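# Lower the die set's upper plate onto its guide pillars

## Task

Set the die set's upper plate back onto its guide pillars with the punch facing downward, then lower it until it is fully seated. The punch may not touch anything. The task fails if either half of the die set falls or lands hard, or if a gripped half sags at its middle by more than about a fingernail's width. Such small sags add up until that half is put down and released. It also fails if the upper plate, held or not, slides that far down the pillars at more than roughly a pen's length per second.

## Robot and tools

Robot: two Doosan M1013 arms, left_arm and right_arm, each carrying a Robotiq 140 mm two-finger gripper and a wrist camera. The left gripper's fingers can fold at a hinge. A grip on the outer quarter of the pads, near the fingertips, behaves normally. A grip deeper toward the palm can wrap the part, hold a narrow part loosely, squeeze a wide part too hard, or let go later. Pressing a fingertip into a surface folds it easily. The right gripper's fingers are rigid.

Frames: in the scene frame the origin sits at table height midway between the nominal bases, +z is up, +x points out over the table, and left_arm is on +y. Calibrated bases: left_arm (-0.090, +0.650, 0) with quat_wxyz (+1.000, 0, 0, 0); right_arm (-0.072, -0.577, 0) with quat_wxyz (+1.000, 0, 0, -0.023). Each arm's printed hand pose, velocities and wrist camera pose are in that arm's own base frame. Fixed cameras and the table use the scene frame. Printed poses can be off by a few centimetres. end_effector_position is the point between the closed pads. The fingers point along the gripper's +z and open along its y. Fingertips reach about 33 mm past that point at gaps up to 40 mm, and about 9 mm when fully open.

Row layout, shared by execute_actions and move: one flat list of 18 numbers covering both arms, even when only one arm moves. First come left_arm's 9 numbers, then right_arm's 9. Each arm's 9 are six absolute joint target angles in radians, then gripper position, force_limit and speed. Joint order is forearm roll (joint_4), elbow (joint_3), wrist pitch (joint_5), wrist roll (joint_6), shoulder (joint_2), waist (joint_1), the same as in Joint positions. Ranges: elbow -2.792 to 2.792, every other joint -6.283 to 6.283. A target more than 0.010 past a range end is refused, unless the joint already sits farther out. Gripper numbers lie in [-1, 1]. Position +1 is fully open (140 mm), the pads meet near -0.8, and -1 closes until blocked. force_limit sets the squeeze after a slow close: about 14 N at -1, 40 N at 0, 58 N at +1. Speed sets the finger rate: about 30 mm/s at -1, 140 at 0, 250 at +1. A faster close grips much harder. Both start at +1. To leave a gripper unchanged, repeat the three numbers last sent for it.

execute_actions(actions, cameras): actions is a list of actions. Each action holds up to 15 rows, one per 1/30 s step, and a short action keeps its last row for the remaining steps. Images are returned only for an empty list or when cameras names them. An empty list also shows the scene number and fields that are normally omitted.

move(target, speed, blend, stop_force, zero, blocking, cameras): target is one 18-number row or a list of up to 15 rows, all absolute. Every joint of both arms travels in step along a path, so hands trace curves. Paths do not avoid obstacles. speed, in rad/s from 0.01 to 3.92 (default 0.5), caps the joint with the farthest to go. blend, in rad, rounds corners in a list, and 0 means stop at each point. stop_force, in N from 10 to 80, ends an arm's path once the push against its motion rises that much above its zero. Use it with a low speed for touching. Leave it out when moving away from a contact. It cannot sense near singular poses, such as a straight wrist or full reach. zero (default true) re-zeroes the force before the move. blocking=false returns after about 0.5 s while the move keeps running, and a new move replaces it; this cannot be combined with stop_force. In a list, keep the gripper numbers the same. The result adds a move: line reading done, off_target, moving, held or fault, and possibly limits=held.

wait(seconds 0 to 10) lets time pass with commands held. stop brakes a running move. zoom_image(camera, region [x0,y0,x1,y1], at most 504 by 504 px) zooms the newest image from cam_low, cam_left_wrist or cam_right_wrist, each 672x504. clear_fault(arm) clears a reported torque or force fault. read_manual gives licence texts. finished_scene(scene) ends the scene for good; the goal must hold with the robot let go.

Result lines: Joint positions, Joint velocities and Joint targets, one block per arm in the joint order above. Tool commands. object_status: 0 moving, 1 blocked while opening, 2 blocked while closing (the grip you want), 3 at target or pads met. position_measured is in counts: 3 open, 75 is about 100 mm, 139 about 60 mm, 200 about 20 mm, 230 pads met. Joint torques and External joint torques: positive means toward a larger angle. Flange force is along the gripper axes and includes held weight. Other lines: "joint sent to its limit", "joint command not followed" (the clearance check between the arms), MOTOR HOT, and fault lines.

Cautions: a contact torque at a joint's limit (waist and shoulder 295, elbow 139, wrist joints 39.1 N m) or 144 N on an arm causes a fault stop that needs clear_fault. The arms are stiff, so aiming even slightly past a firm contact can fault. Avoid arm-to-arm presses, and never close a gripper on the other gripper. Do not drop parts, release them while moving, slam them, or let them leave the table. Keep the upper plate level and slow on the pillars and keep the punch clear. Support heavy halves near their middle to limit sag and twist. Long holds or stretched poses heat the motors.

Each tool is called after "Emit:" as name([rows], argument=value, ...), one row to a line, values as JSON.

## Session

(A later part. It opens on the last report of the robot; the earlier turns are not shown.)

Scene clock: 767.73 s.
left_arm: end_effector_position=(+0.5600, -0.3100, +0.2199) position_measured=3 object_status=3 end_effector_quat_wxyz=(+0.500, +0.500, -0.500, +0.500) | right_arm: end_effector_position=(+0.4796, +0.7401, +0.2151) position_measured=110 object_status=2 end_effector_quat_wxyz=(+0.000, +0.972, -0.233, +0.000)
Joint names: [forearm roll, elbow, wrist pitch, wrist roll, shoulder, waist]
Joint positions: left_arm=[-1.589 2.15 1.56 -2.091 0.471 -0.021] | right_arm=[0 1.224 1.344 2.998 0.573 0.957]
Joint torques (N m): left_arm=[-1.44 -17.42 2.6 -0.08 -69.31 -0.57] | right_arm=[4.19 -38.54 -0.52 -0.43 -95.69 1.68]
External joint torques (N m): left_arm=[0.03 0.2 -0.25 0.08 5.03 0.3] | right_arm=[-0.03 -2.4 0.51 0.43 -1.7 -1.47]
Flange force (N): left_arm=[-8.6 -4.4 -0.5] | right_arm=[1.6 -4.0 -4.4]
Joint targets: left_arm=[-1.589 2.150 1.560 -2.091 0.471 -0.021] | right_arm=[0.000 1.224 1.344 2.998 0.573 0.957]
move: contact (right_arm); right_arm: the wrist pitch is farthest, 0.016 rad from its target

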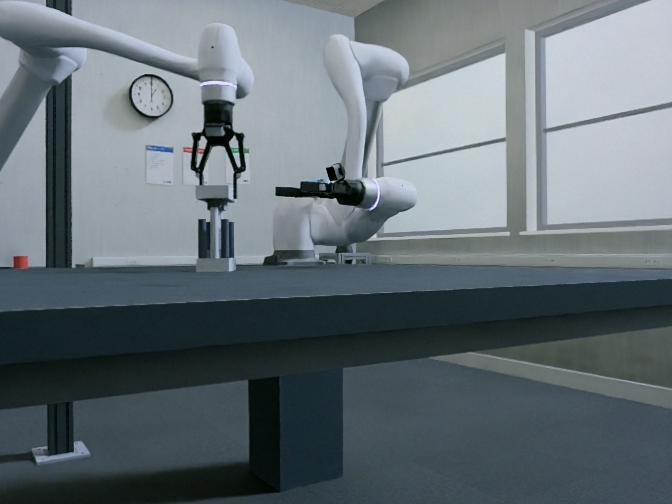

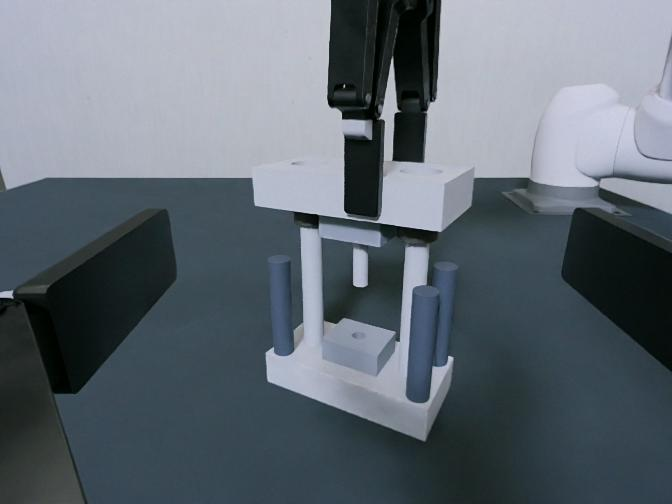

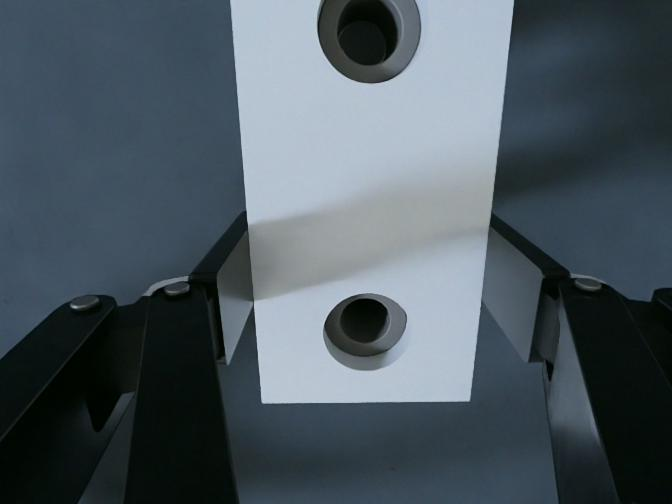

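Emit:
move(target=[-1.5894,2.15,1.5602,-2.091,0.4713,-0.0214,1,1,-1,0,1.2199,1.3495,2.9970,0.5722,0.9561,-1,0.5,-1], speed=0.05)

Emit:
move(target=[-1.5894,2.15,1.5602,-2.091,0.4713,-0.0214,1,1,-1,0,1.2361,1.32775,2.9970,0.57775,0.9561,-1,0.5,-1], speed=0.02, stop_force=14, cameras=["cam_left_wrist","cam_right_wrist"])

Emit:
zoom_image(camera="cam_right_wrist", region=[330, 10, 400, 80])

Emit:
zoom_image(camera="cam_left_wrist", region=[385, 205, 455, 275])

Scene clock: 787.27 s.
left_arm: end_effector_position=(+0.5600, -0.3100, +0.2199) position_measured=3 object_status=3 end_effector_quat_wxyz=(+0.500, +0.500, -0.500, +0.500) | right_arm: end_effector_position=(+0.4799, +0.7397, +0.2185) position_measured=110 object_status=2 end_effector_quat_wxyz=(+0.000, +0.973, -0.233, +0.000)
Joint names: [forearm roll, elbow, wrist pitch, wrist roll, shoulder, waist]
Joint positions: left_arm=[-1.589 2.15 1.56 -2.091 0.471 -0.021] | right_arm=[0 1.22 1.349 2.997 0.572 0.956]
Joint torques (N m): left_arm=[-1.47 -17.5 2.59 -0.1 -69.26 -0.49] | right_arm=[3.29 -49.86 -0.01 -0.29 -114.78 -0.47]
External joint torques (N m): left_arm=[0.08 0.23 -0.22 0.1 4.5 0.49] | right_arm=[0.89 8.71 0.01 0.3 17.05 0.69]
Flange force (N): left_arm=[-7.8 -3.8 -0.9] | right_arm=[-0.6 -5.1 17.1]
Joint targets: left_arm=[-1.589 2.150 1.560 -2.091 0.471 -0.021] | right_arm=[0.000 1.220 1.349 2.997 0.572 0.956]
move: done

Scene clock: 788.13 s.
left_arm: end_effector_position=(+0.5600, -0.3100, +0.2199) position_measured=3 object_status=3 end_effector_quat_wxyz=(+0.500, +0.500, -0.500, +0.500) | right_arm: end_effector_position=(+0.4801, +0.7398, +0.2151) position_measured=110 object_status=2 end_effector_quat_wxyz=(+0.000, +0.972, -0.233, +0.000)
Joint names: [forearm roll, elbow, wrist pitch, wrist roll, shoulder, waist]
Joint positions: left_arm=[-1.589 2.15 1.56 -2.091 0.471 -0.021] | right_arm=[0 1.224 1.344 2.997 0.574 0.956]
Joint torques (N m): left_arm=[-1.5 -17.49 2.59 -0.07 -69.31 -0.53] | right_arm=[3.35 -39.47 0.01 -0.33 -98.25 0.28]
External joint torques (N m): left_arm=[0.12 0.31 -0.24 0.07 5.17 0.46] | right_arm=[0.81 -1.42 -0.02 0.33 0.99 0.12]
Flange force (N): left_arm=[-8.8 -4.3 -1.0] | right_arm=[0.1 -5.5 -1.3]
Joint targets: left_arm=[-1.589 2.150 1.560 -2.091 0.471 -0.021] | right_arm=[0.000 1.224 1.344 2.997 0.574 0.956]
move: contact (right_arm); right_arm: the wrist pitch is farthest, 0.016 rad from its target
Images, in order (width x height): cam_left_wrist 672x504, cam_right_wrist 672x504.

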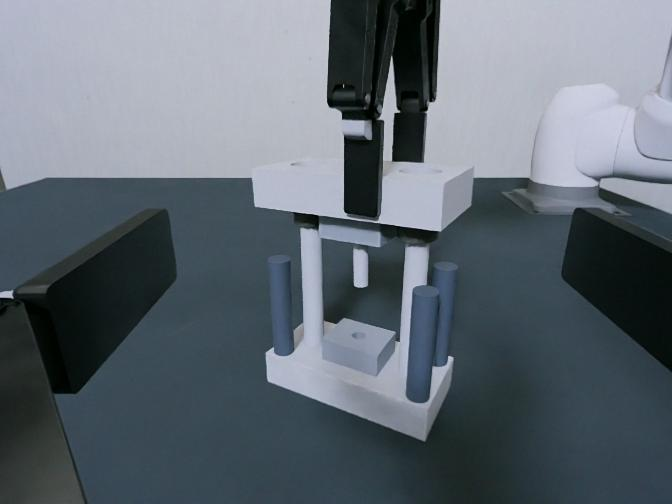

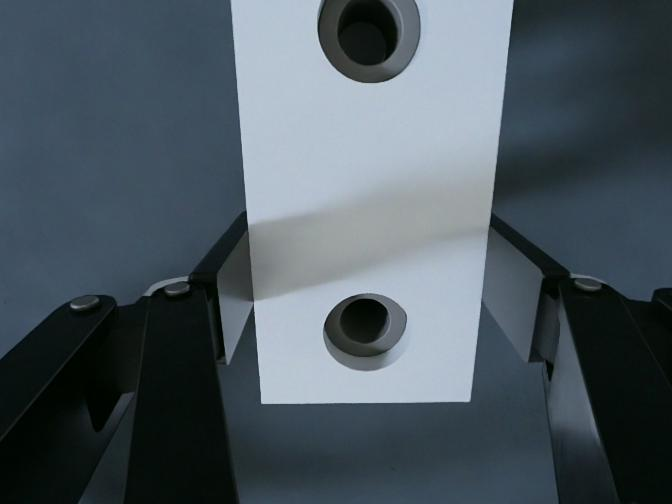

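Scaled by 7.200 from the camera's 672x504 image, which has a finer 960x720 frame.

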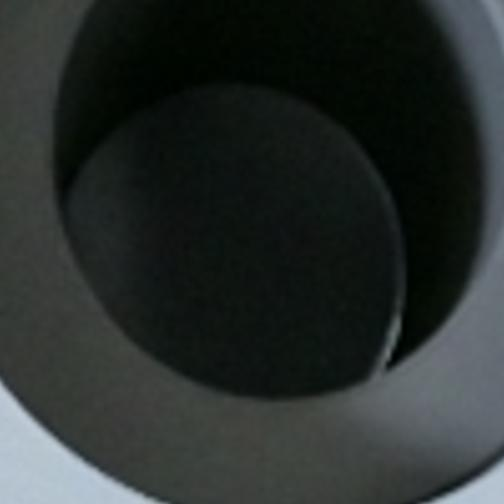

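Scaled by 7.200 from the camera's 672x504 image, which has a finer 960x720 frame.

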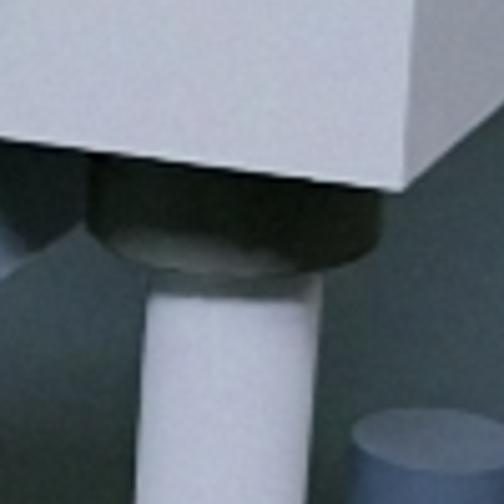

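Emit:
move(target=[-1.5894,2.15,1.5602,-2.091,0.4713,-0.0214,1,1,-1,0,1.2361,1.32775,2.9970,0.57775,0.9561,-1,0.5,-1], speed=0.015, stop_force=18, cameras=["cam_left_wrist","cam_right_wrist"])

Emit:
zoom_image(camera="cam_right_wrist", region=[330, 10, 400, 80])

Emit:
zoom_image(camera="cam_left_wrist", region=[270, 180, 460, 280])

Scene clock: 824.97 s.
left_arm: end_effector_position=(+0.5600, -0.3100, +0.2199) position_measured=3 object_status=3 end_effector_quat_wxyz=(+0.500, +0.500, -0.500, +0.500) | right_arm: end_effector_position=(+0.4801, +0.7398, +0.2146) position_measured=110 object_status=2 end_effector_quat_wxyz=(+0.000, +0.973, -0.233, +0.000)
Joint names: [forearm roll, elbow, wrist pitch, wrist roll, shoulder, waist]
Joint positions: left_arm=[-1.589 2.15 1.56 -2.091 0.471 -0.021] | right_arm=[0 1.225 1.342 2.997 0.574 0.956]
Joint torques (N m): left_arm=[-1.49 -17.54 2.59 -0.08 -69.3 -0.39] | right_arm=[5.18 -30.52 -0.18 -0.33 -83.04 4.59]
External joint torques (N m): left_arm=[0.08 0.27 -0.22 0.08 4.69 0.22] | right_arm=[-1.02 -10.47 0.17 0.33 -14.41 -4.7]
Flange force (N): left_arm=[-8.0 -3.9 -0.5] | right_arm=[5.4 -3.7 -18.5]
Joint targets: left_arm=[-1.589 2.150 1.560 -2.091 0.471 -0.021] | right_arm=[0.000 1.225 1.342 2.997 0.574 0.956]
move: contact (right_arm); right_arm: the wrist pitch is farthest, 0.015 rad from its target
Images, in order (width x height): cam_left_wrist 672x504, cam_right_wrist 672x504.

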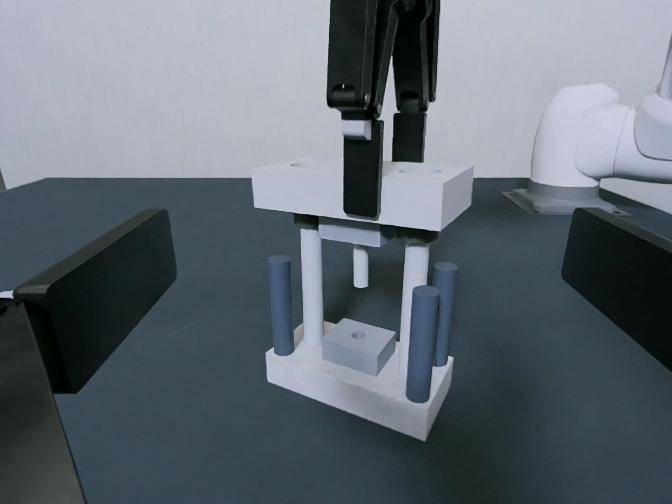

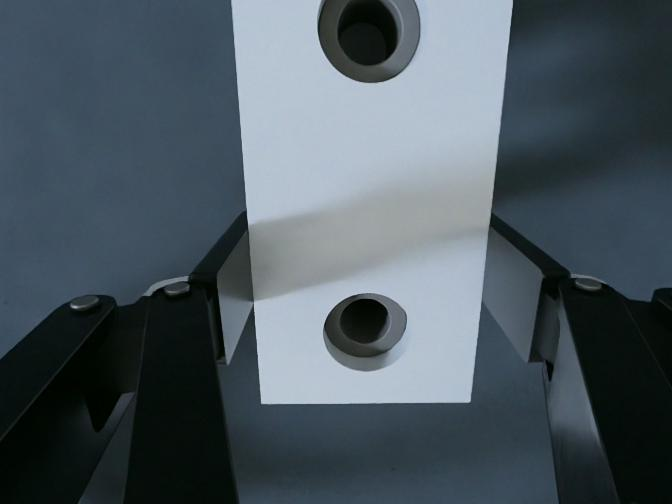

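Scaled by 7.200 from the camera's 672x504 image, which has a finer 960x720 frame.

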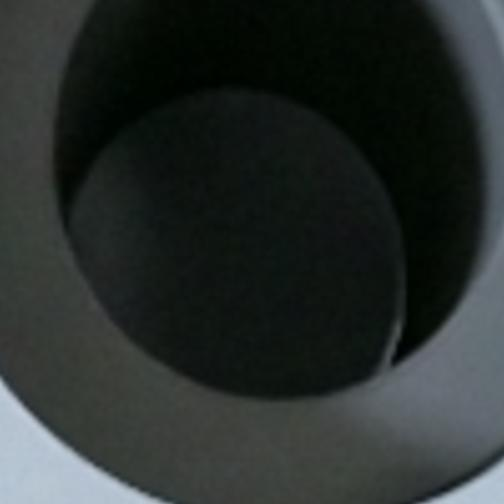

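Scaled by 2.653 from the camera's 672x504 image, which has a finer 960x720 frame.

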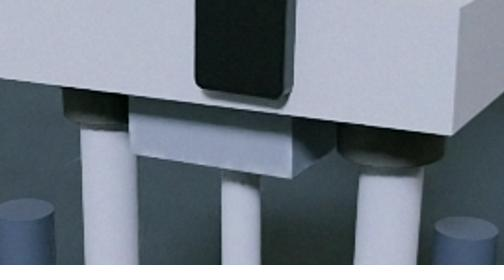

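Emit:
move(target=[-1.1867,0.9156,2.2695,-2.5805,1.0746,-0.2656,1,1,-1,0,1.2220,1.3467,2.9970,0.5729,0.9561,-1,0.5,-1], speed=0.5, cameras=["cam_left_wrist","cam_right_wrist"])

Emit:
zoom_image(camera="cam_left_wrist", region=[250, 120, 470, 300])

Scene clock: 867.03 s.
left_arm: end_effector_position=(+0.7398, -0.4102, +0.2200) position_measured=3 object_status=3 end_effector_quat_wxyz=(+0.683, +0.183, -0.683, +0.183) | right_arm: end_effector_position=(+0.4800, +0.7397, +0.2168) position_measured=110 object_status=2 end_effector_quat_wxyz=(+0.000, +0.973, -0.233, +0.000)
Joint names: [forearm roll, elbow, wrist pitch, wrist roll, shoulder, waist]
Joint positions: left_arm=[-1.187 0.916 2.269 -2.58 1.075 -0.266] | right_arm=[0 1.222 1.347 2.997 0.573 0.956]
Joint torques (N m): left_arm=[-0.41 -36.53 1.64 -0.07 -132.94 -0.68] | right_arm=[3.48 -49.54 0.1 -0.23 -114.48 -0.72]
External joint torques (N m): left_arm=[0.1 1.48 -0.19 0.07 6.09 0.04] | right_arm=[0.68 8.48 -0.11 0.23 17.03 0.42]
Flange force (N): left_arm=[-5.7 -3.6 -3.8] | right_arm=[-0.2 -5.5 17.0]
Joint targets: left_arm=[-1.187 0.916 2.269 -2.580 1.075 -0.266] | right_arm=[0.000 1.222 1.347 2.997 0.573 0.956]
move: done
Images, in order (width x height): cam_left_wrist 672x504, cam_right_wrist 672x504.

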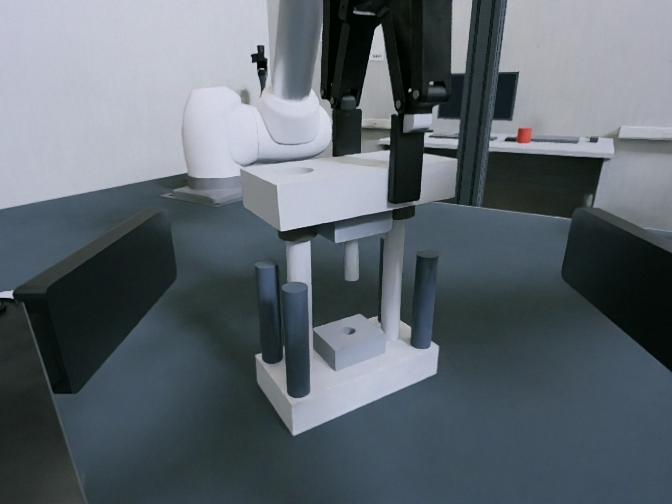

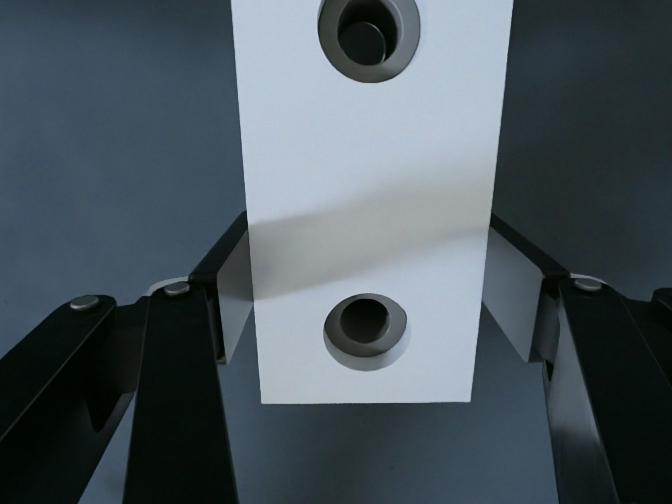

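Scaled by 2.291 from the camera's 672x504 image, which has a finer 960x720 frame.

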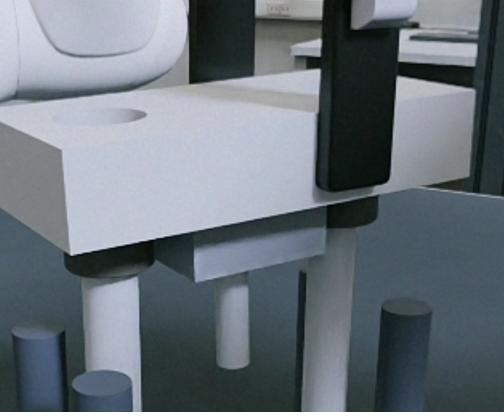

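Emit:
zoom_image(camera="cam_left_wrist", region=[370, 190, 440, 260])

Emit:
zoom_image(camera="cam_left_wrist", region=[270, 210, 340, 280])

Scaled by 7.200 from the camera's 672x504 image, which has a finer 960x720 frame.

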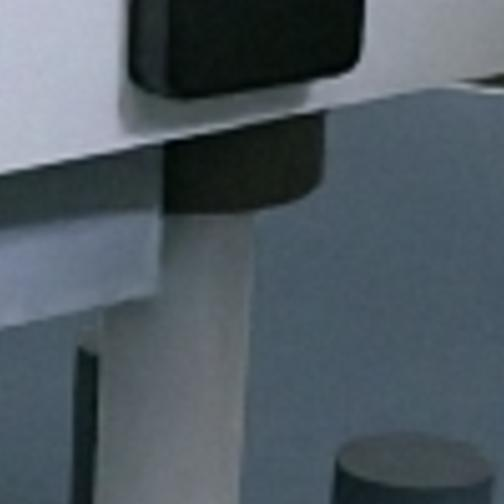

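Scaled by 7.200 from the camera's 672x504 image, which has a finer 960x720 frame.

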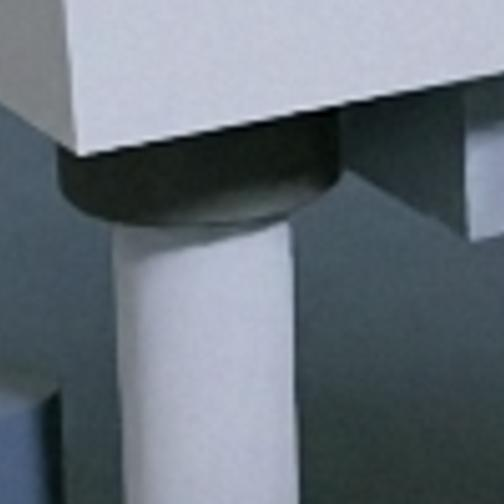

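Emit:
move(target=[-1.1867,0.9156,2.2695,-2.5805,1.0746,-0.2656,1,1,-1,0,1.2277,1.3455,2.9623,0.5684,0.95575,-1,0.5,-1], speed=0.05, cameras=["cam_left_wrist","cam_right_wrist"])

Emit:
zoom_image(camera="cam_left_wrist", region=[370, 190, 440, 260])

Emit:
zoom_image(camera="cam_left_wrist", region=[270, 210, 340, 280])

Emit:
zoom_image(camera="cam_right_wrist", region=[330, 10, 400, 80])

Scene clock: 950.07 s.
left_arm: end_effector_position=(+0.7399, -0.4101, +0.2200) position_measured=3 object_status=3 end_effector_quat_wxyz=(+0.683, +0.183, -0.683, +0.183) | right_arm: end_effector_position=(+0.4788, +0.7375, +0.2176) position_measured=110 object_status=2 end_effector_quat_wxyz=(+0.000, +0.976, -0.216, +0.000)
Joint names: [forearm roll, elbow, wrist pitch, wrist roll, shoulder, waist]
Joint positions: left_arm=[-1.187 0.916 2.27 -2.581 1.075 -0.266] | right_arm=[0 1.228 1.346 2.962 0.568 0.956]
Joint torques (N m): left_arm=[-0.38 -35.88 1.64 -0.06 -133.28 -0.61] | right_arm=[3.92 -49.11 0.37 -0.17 -114.47 0.42]
External joint torques (N m): left_arm=[0.09 0.51 -0.17 0.06 5.43 0.76] | right_arm=[0.25 8.07 -0.39 0.17 17.61 -0.44]
Flange force (N): left_arm=[-4.8 -4.8 -6.1] | right_arm=[1.3 -7.1 17.2]
Joint targets: left_arm=[-1.187 0.916 2.269 -2.580 1.075 -0.266] | right_arm=[0.000 1.228 1.345 2.962 0.568 0.956]
move: done
Images, in order (width x height): cam_left_wrist 672x504, cam_right_wrist 672x504.

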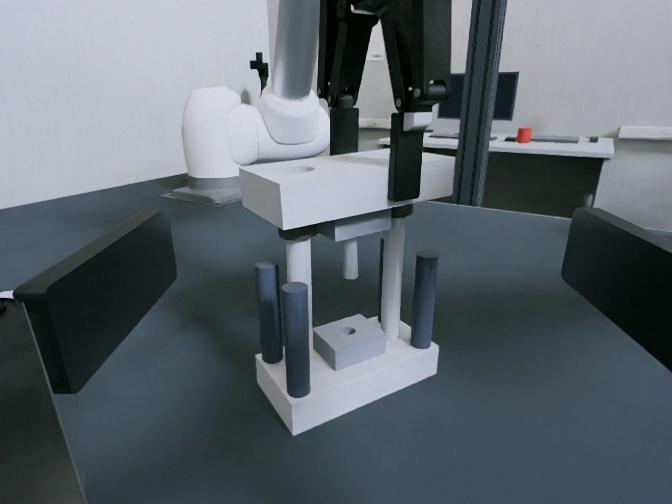

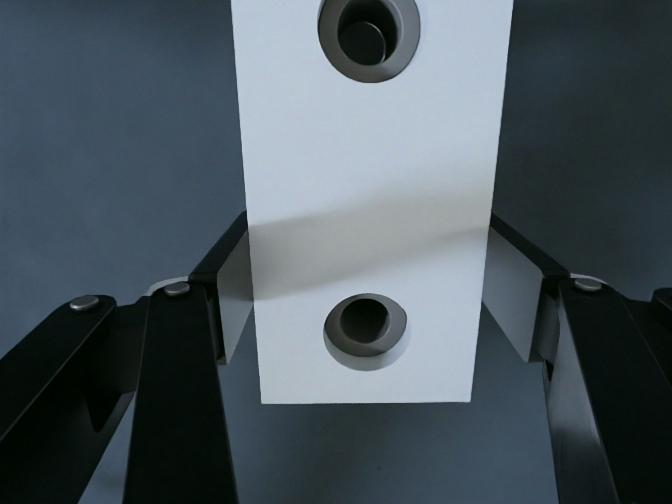

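Scaled by 7.200 from the camera's 672x504 image, which has a finer 960x720 frame.

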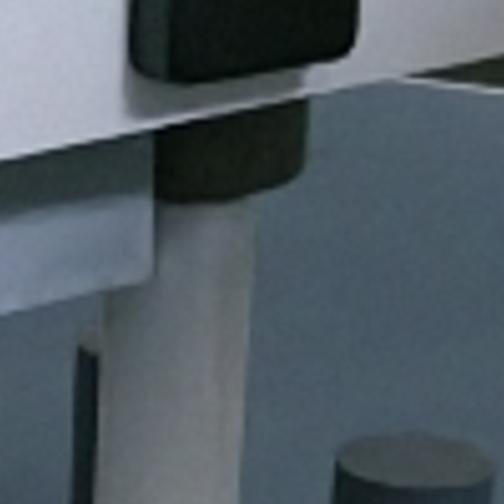

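Scaled by 7.200 from the camera's 672x504 image, which has a finer 960x720 frame.

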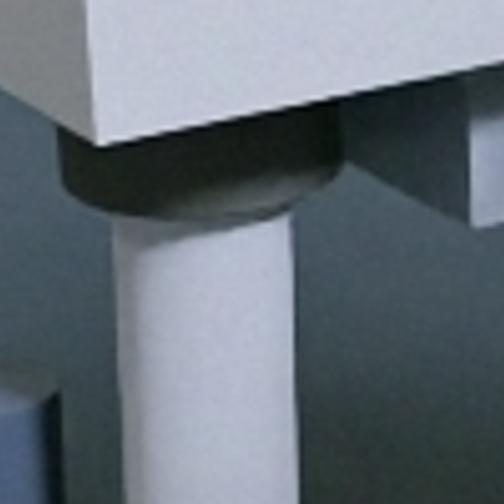

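Scaled by 7.200 from the camera's 672x504 image, which has a finer 960x720 frame.

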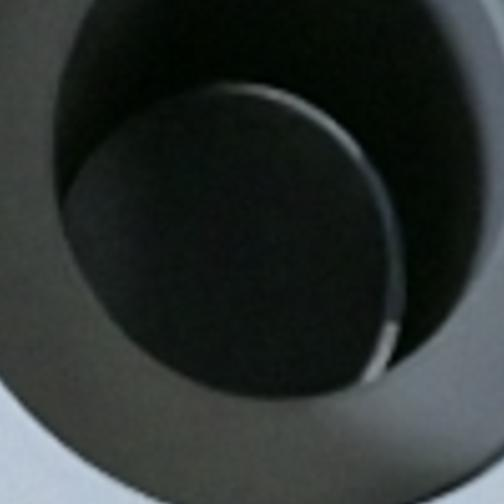

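Emit:
move(target=[-1.1867,0.9156,2.2695,-2.5805,1.0746,-0.2656,1,1,-1,0,1.2289,1.3451,2.9493,0.5676,0.95476,-1,0.5,-1], speed=0.05)

Emit:
move(target=[-1.1867,0.9156,2.2695,-2.5805,1.0746,-0.2656,1,1,-1,0,1.2440,1.3249,2.9493,0.5727,0.95476,-1,0.5,-1], speed=0.02, stop_force=15, cameras=["cam_left_wrist","cam_right_wrist"])

Emit:
zoom_image(camera="cam_left_wrist", region=[370, 190, 440, 260])

Emit:
zoom_image(camera="cam_left_wrist", region=[270, 210, 340, 280])

Emit:
zoom_image(camera="cam_right_wrist", region=[330, 10, 400, 80])

Scene clock: 999.90 s.
left_arm: end_effector_position=(+0.7399, -0.4101, +0.2200) position_measured=3 object_status=3 end_effector_quat_wxyz=(+0.683, +0.183, -0.683, +0.183) | right_arm: end_effector_position=(+0.4792, +0.7366, +0.2177) position_measured=110 object_status=2 end_effector_quat_wxyz=(+0.000, +0.978, -0.210, +0.000)
Joint names: [forearm roll, elbow, wrist pitch, wrist roll, shoulder, waist]
Joint positions: left_arm=[-1.187 0.916 2.27 -2.581 1.075 -0.266] | right_arm=[0 1.229 1.345 2.949 0.568 0.955]
Joint torques (N m): left_arm=[-0.35 -35.94 1.63 -0.03 -133.28 -0.42] | right_arm=[3.31 -49.6 -0.03 -0.28 -114.5 -0.94]
External joint torques (N m): left_arm=[0.03 0.97 -0.19 0.03 6.77 -0.28] | right_arm=[0.86 8.51 0.02 0.28 17.33 0.93]
Flange force (N): left_arm=[-6.0 -6.2 -6.0] | right_arm=[-0.4 -6.3 17.0]
Joint targets: left_arm=[-1.187 0.916 2.269 -2.580 1.075 -0.266] | right_arm=[0.000 1.229 1.345 2.949 0.568 0.955]
move: done

Scene clock: 1000.77 s.
left_arm: end_effector_position=(+0.7399, -0.4101, +0.2200) position_measured=3 object_status=3 end_effector_quat_wxyz=(+0.683, +0.183, -0.683, +0.183) | right_arm: end_effector_position=(+0.4794, +0.7368, +0.2144) position_measured=110 object_status=2 end_effector_quat_wxyz=(+0.000, +0.978, -0.210, +0.000)
Joint names: [forearm roll, elbow, wrist pitch, wrist roll, shoulder, waist]
Joint positions: left_arm=[-1.187 0.916 2.27 -2.581 1.075 -0.266] | right_arm=[0 1.233 1.339 2.949 0.569 0.955]
Joint torques (N m): left_arm=[-0.35 -35.98 1.62 -0.05 -132.92 -0.73] | right_arm=[4.29 -36.29 0.1 -0.56 -93.01 3.5]
External joint torques (N m): left_arm=[0.08 0.9 -0.16 0.05 5.96 1.38] | right_arm=[-0.11 -4.75 -0.11 0.56 -4.34 -2.95]
Flange force (N): left_arm=[-5.4 -4.1 -6.2] | right_arm=[3.5 -4.8 -7.2]
Joint targets: left_arm=[-1.187 0.916 2.269 -2.580 1.075 -0.266] | right_arm=[0.000 1.233 1.339 2.949 0.569 0.955]
move: contact (right_arm); right_arm: the wrist pitch is farthest, 0.014 rad from its target
Images, in order (width x height): cam_left_wrist 672x504, cam_right_wrist 672x504.

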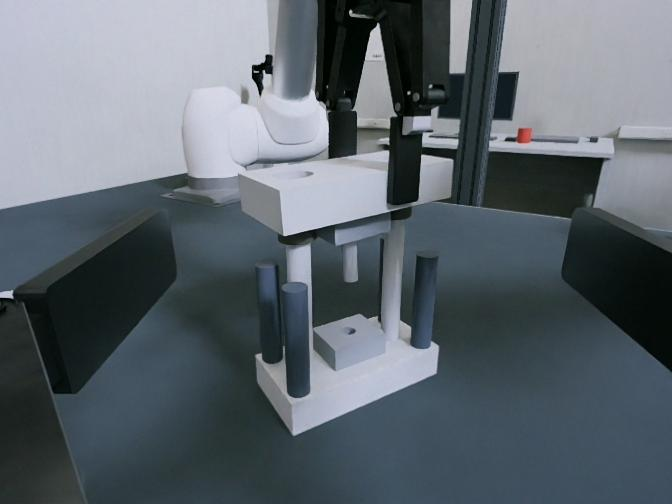

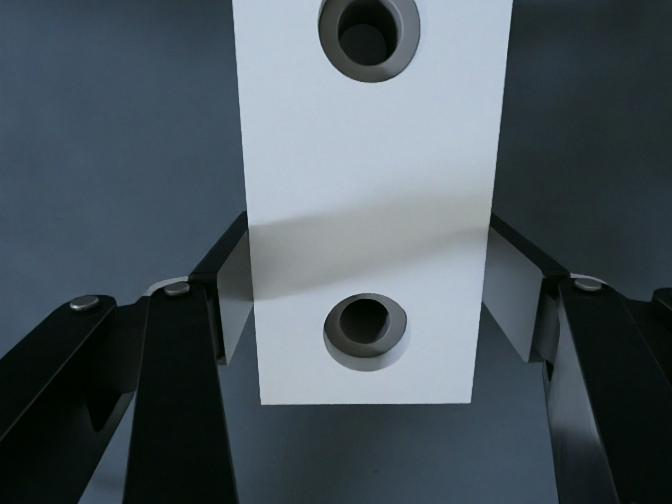

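Scaled by 7.200 from the camera's 672x504 image, which has a finer 960x720 frame.

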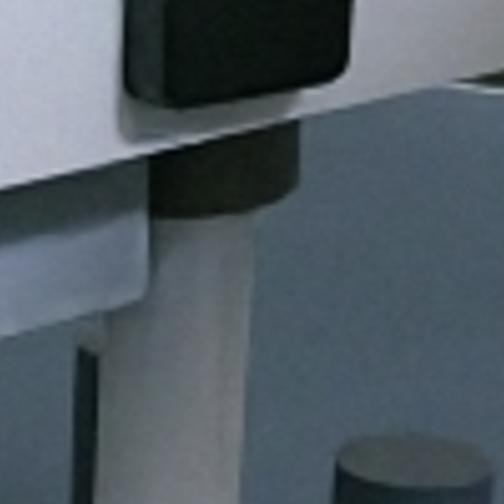

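Scaled by 7.200 from the camera's 672x504 image, which has a finer 960x720 frame.

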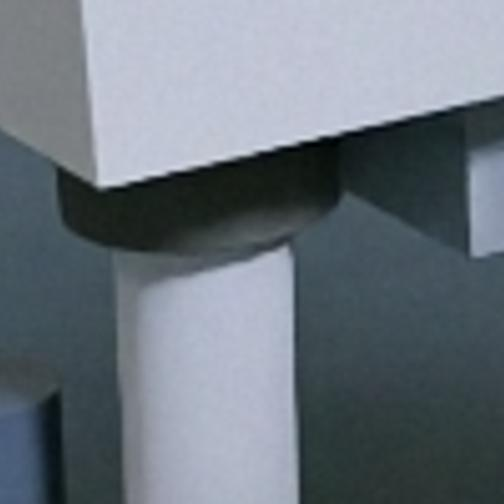

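Scaled by 7.200 from the camera's 672x504 image, which has a finer 960x720 frame.

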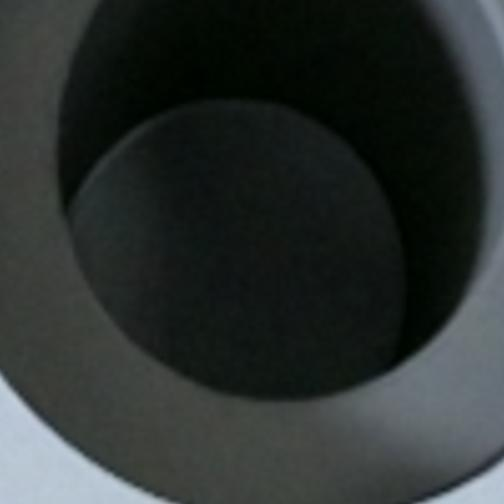

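Emit:
move(target=[-1.1867,0.9156,2.2695,-2.5805,1.0746,-0.2656,1,1,-1,-0.0253,1.2341,1.3373,2.9659,0.5658,0.96557,-1,0.5,-1], speed=0.05, cameras=["cam_left_wrist","cam_right_wrist","cam_low"])

Emit:
zoom_image(camera="cam_left_wrist", region=[260, 150, 470, 300])

Emit:
zoom_image(camera="cam_right_wrist", region=[330, 10, 400, 80])

Scene clock: 1058.73 s.
left_arm: end_effector_position=(+0.7399, -0.4101, +0.2200) position_measured=3 object_status=3 end_effector_quat_wxyz=(+0.683, +0.183, -0.683, +0.183) | right_arm: end_effector_position=(+0.4780, +0.7372, +0.2165) position_measured=110 object_status=2 end_effector_quat_wxyz=(+0.003, +0.978, -0.210, +0.012)
Joint names: [forearm roll, elbow, wrist pitch, wrist roll, shoulder, waist]
Joint positions: left_arm=[-1.187 0.916 2.27 -2.581 1.075 -0.266] | right_arm=[-0.025 1.234 1.337 2.966 0.566 0.966]
Joint torques (N m): left_arm=[-0.39 -35.98 1.64 -0.07 -133.19 -0.58] | right_arm=[3.1 -49.65 -0.13 -0.18 -114.12 -1.35]
External joint torques (N m): left_arm=[0.08 1 -0.2 0.07 6.61 0.1] | right_arm=[0.99 8.66 0.11 0.18 17.3 1.37]
Flange force (N): left_arm=[-6.0 -5.5 -5.8] | right_arm=[-1.4 -6.0 17.0]
Joint targets: left_arm=[-1.187 0.916 2.269 -2.580 1.075 -0.266] | right_arm=[-0.025 1.234 1.337 2.966 0.566 0.966]
move: done

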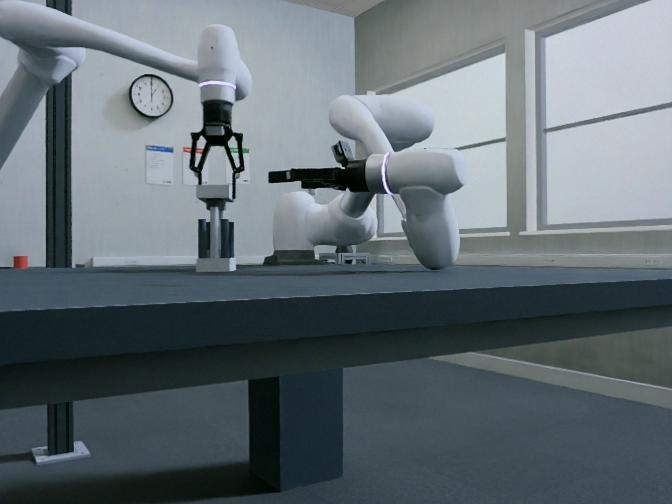

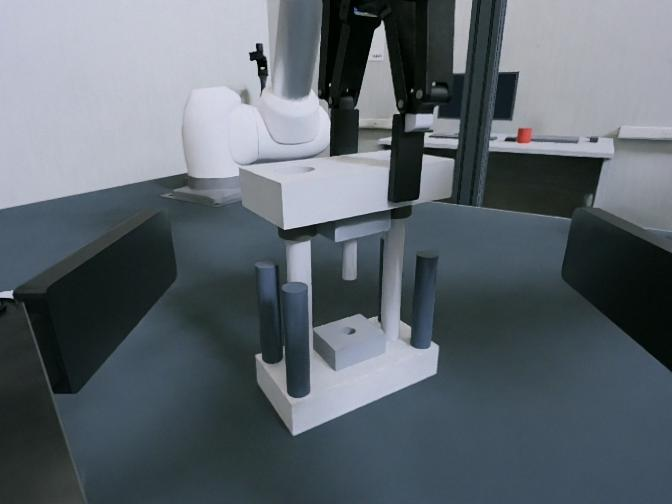

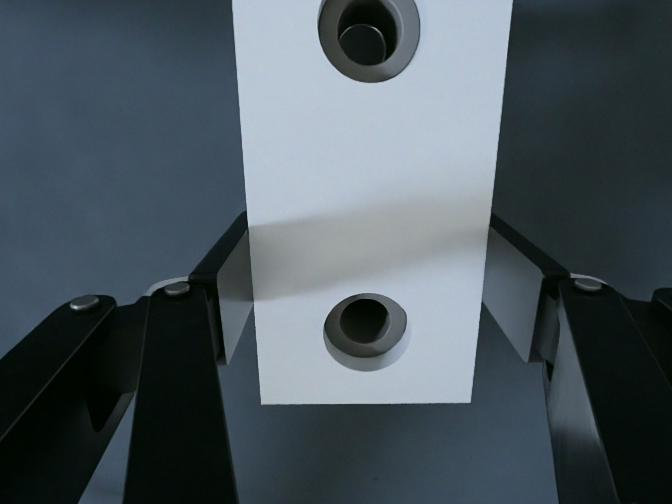

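Scaled by 2.400 from the camera's 672x504 image, which has a finer 960x720 frame.

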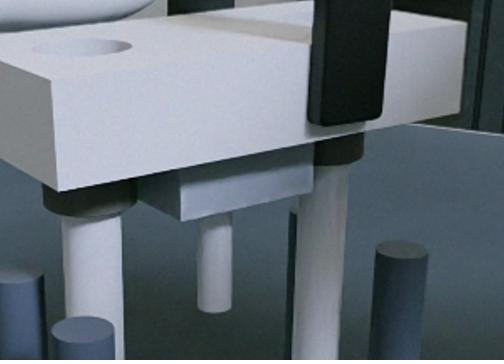

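Scaled by 7.200 from the camera's 672x504 image, which has a finer 960x720 frame.

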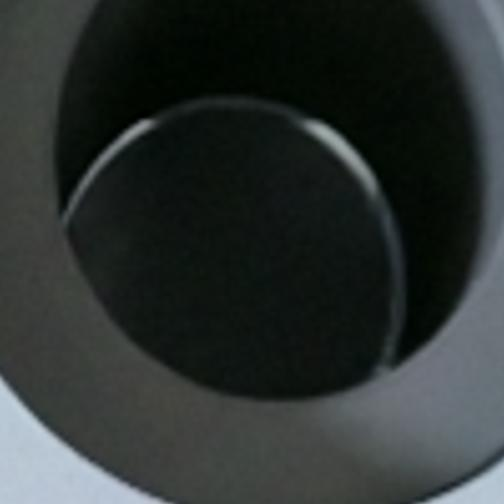

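Emit:
move(target=[-1.1867,0.9156,2.2695,-2.5805,1.0746,-0.2656,1,1,-1,-0.0254,1.2485,1.3180,2.9659,0.5707,0.96557,-1,0.5,-1], speed=0.02, stop_force=15, cameras=["cam_left_wrist","cam_right_wrist"])

Emit:
zoom_image(camera="cam_left_wrist", region=[260, 150, 470, 300])

Emit:
zoom_image(camera="cam_right_wrist", region=[330, 10, 400, 80])

Scene clock: 1071.00 s.
left_arm: end_effector_position=(+0.7399, -0.4101, +0.2200) position_measured=3 object_status=3 end_effector_quat_wxyz=(+0.683, +0.183, -0.683, +0.183) | right_arm: end_effector_position=(+0.4782, +0.7374, +0.2148) position_measured=110 object_status=2 end_effector_quat_wxyz=(+0.002, +0.978, -0.210, +0.012)
Joint names: [forearm roll, elbow, wrist pitch, wrist roll, shoulder, waist]
Joint positions: left_arm=[-1.187 0.916 2.27 -2.581 1.075 -0.266] | right_arm=[-0.025 1.236 1.334 2.966 0.566 0.966]
Joint torques (N m): left_arm=[-0.39 -35.93 1.65 -0.06 -133.26 -0.64] | right_arm=[4.5 -35.53 0.1 -0.47 -90.39 3.41]
External joint torques (N m): left_arm=[0.09 0.94 -0.2 0.06 6.63 0.56] | right_arm=[-0.4 -5.41 -0.13 0.47 -6.36 -3.02]
Flange force (N): left_arm=[-6.0 -5.3 -6.3] | right_arm=[3.6 -3.2 -8.7]
Joint targets: left_arm=[-1.187 0.916 2.269 -2.580 1.075 -0.266] | right_arm=[-0.025 1.236 1.334 2.966 0.566 0.966]
move: contact (right_arm); right_arm: the wrist pitch is farthest, 0.016 rad from its target
Images, in order (width x height): cam_left_wrist 672x504, cam_right_wrist 672x504.

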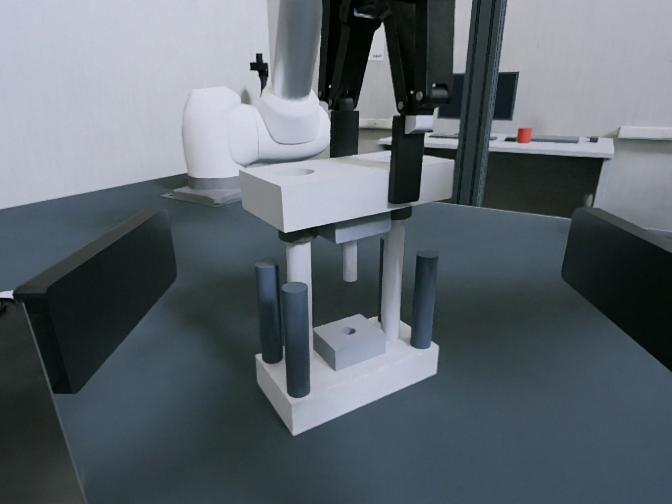

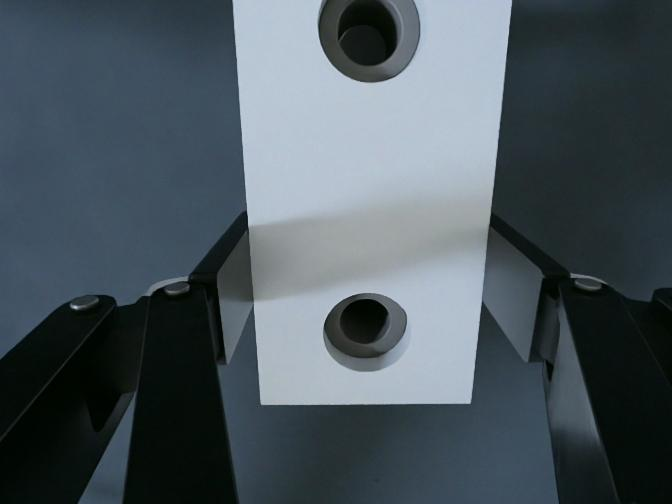

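Scaled by 2.400 from the camera's 672x504 image, which has a finer 960x720 frame.

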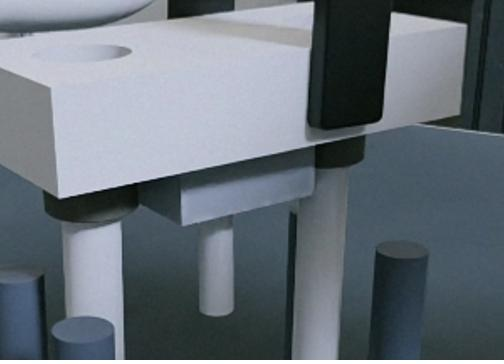

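Scaled by 7.200 from the camera's 672x504 image, which has a finer 960x720 frame.

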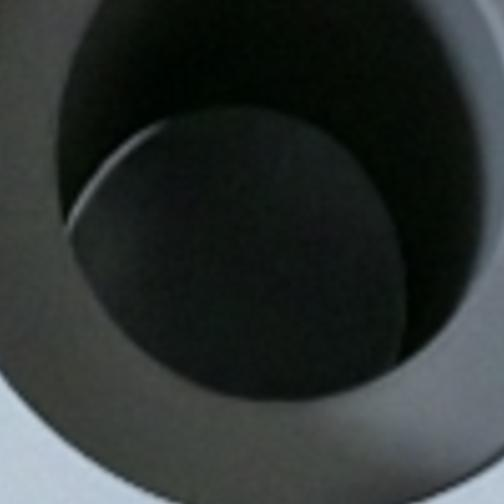

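Emit:
move(target=[-1.1867,0.9156,2.2695,-2.5805,1.0746,-0.2656,1,1,-1,-0.0253,1.2340,1.3373,2.9652,0.5658,0.9649,-1,0.5,-1], speed=0.05)

Emit:
move(target=[-1.1867,0.9156,2.2695,-2.5805,1.0746,-0.2656,1,1,-1,-0.0254,1.2483,1.3180,2.9652,0.5708,0.9649,-1,0.5,-1], speed=0.02, stop_force=15, cameras=["cam_left_wrist","cam_right_wrist"])

Emit:
zoom_image(camera="cam_left_wrist", region=[260, 150, 470, 300])

Emit:
zoom_image(camera="cam_right_wrist", region=[330, 10, 400, 80])

Scene clock: 1122.63 s.
left_arm: end_effector_position=(+0.7399, -0.4101, +0.2200) position_measured=3 object_status=3 end_effector_quat_wxyz=(+0.683, +0.183, -0.683, +0.183) | right_arm: end_effector_position=(+0.4786, +0.7369, +0.2165) position_measured=110 object_status=2 end_effector_quat_wxyz=(+0.003, +0.978, -0.210, +0.012)
Joint names: [forearm roll, elbow, wrist pitch, wrist roll, shoulder, waist]
Joint positions: left_arm=[-1.187 0.916 2.27 -2.581 1.075 -0.266] | right_arm=[-0.025 1.234 1.337 2.965 0.566 0.965]
Joint torques (N m): left_arm=[-0.36 -36.02 1.63 -0.06 -133.22 -0.4] | right_arm=[3.15 -49.65 0.04 -0.32 -114 -1.09]
External joint torques (N m): left_arm=[0.04 0.54 -0.17 0.06 5.05 -0.17] | right_arm=[0.94 8.69 -0.07 0.32 17.34 1.27]
Flange force (N): left_arm=[-4.5 -5.0 -4.9] | right_arm=[-1.4 -5.8 17.3]
Joint targets: left_arm=[-1.187 0.916 2.269 -2.580 1.075 -0.266] | right_arm=[-0.025 1.234 1.337 2.965 0.566 0.965]
move: done

Scene clock: 1123.40 s.
left_arm: end_effector_position=(+0.7399, -0.4101, +0.2200) position_measured=3 object_status=3 end_effector_quat_wxyz=(+0.683, +0.183, -0.683, +0.183) | right_arm: end_effector_position=(+0.4787, +0.7371, +0.2147) position_measured=110 object_status=2 end_effector_quat_wxyz=(+0.002, +0.978, -0.210, +0.012)
Joint names: [forearm roll, elbow, wrist pitch, wrist roll, shoulder, waist]
Joint positions: left_arm=[-1.187 0.916 2.27 -2.581 1.075 -0.266] | right_arm=[-0.025 1.236 1.333 2.965 0.566 0.965]
Joint torques (N m): left_arm=[-0.37 -35.94 1.63 -0.08 -133.05 -0.51] | right_arm=[3.87 -35.8 0.81 -0.5 -93.21 1.36]
External joint torques (N m): left_arm=[0.05 0.73 -0.18 0.08 5.75 -0.17] | right_arm=[0.23 -5.32 -0.84 0.5 -4.08 -1.34]
Flange force (N): left_arm=[-5.2 -5.3 -5.3] | right_arm=[2.1 -6.4 -6.6]
Joint targets: left_arm=[-1.187 0.916 2.269 -2.580 1.075 -0.266] | right_arm=[-0.025 1.236 1.333 2.965 0.566 0.965]
move: contact (right_arm); right_arm: the wrist pitch is farthest, 0.015 rad from its target
Images, in order (width x height): cam_left_wrist 672x504, cam_right_wrist 672x504.

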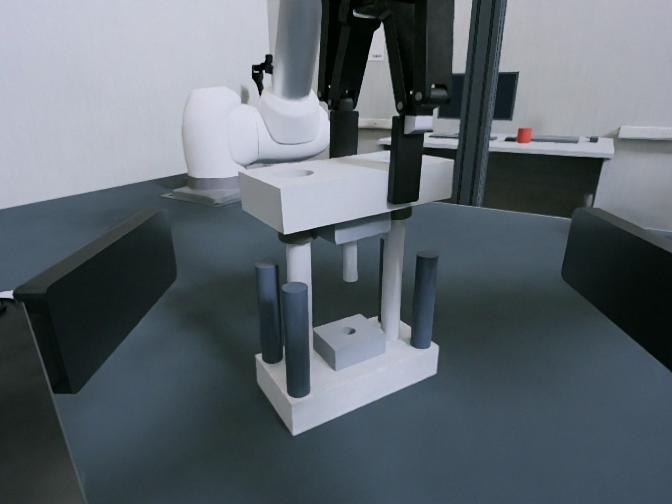

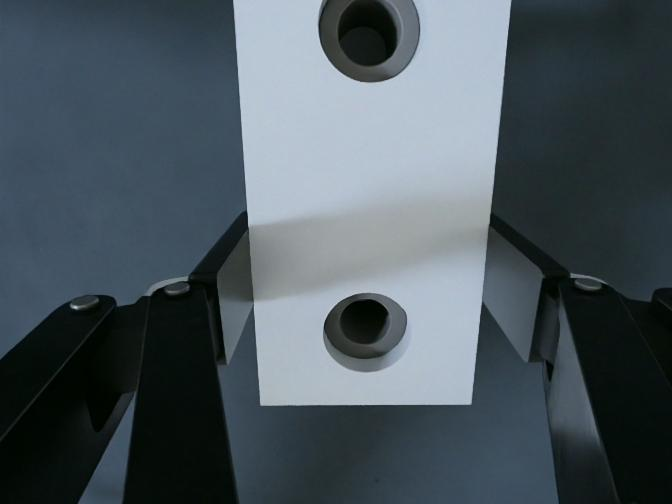

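Scaled by 2.400 from the camera's 672x504 image, which has a finer 960x720 frame.

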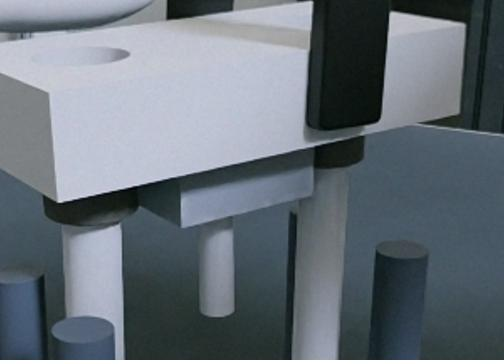

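Scaled by 7.200 from the camera's 672x504 image, which has a finer 960x720 frame.

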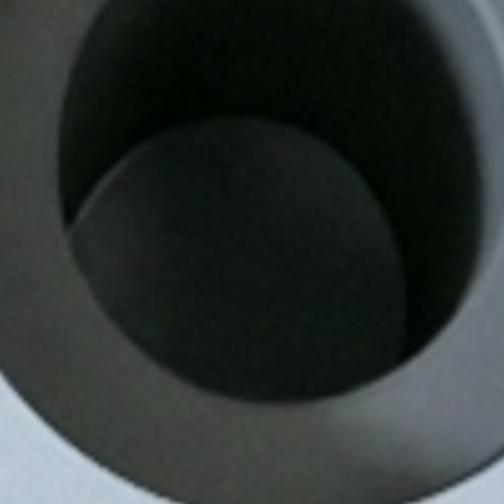

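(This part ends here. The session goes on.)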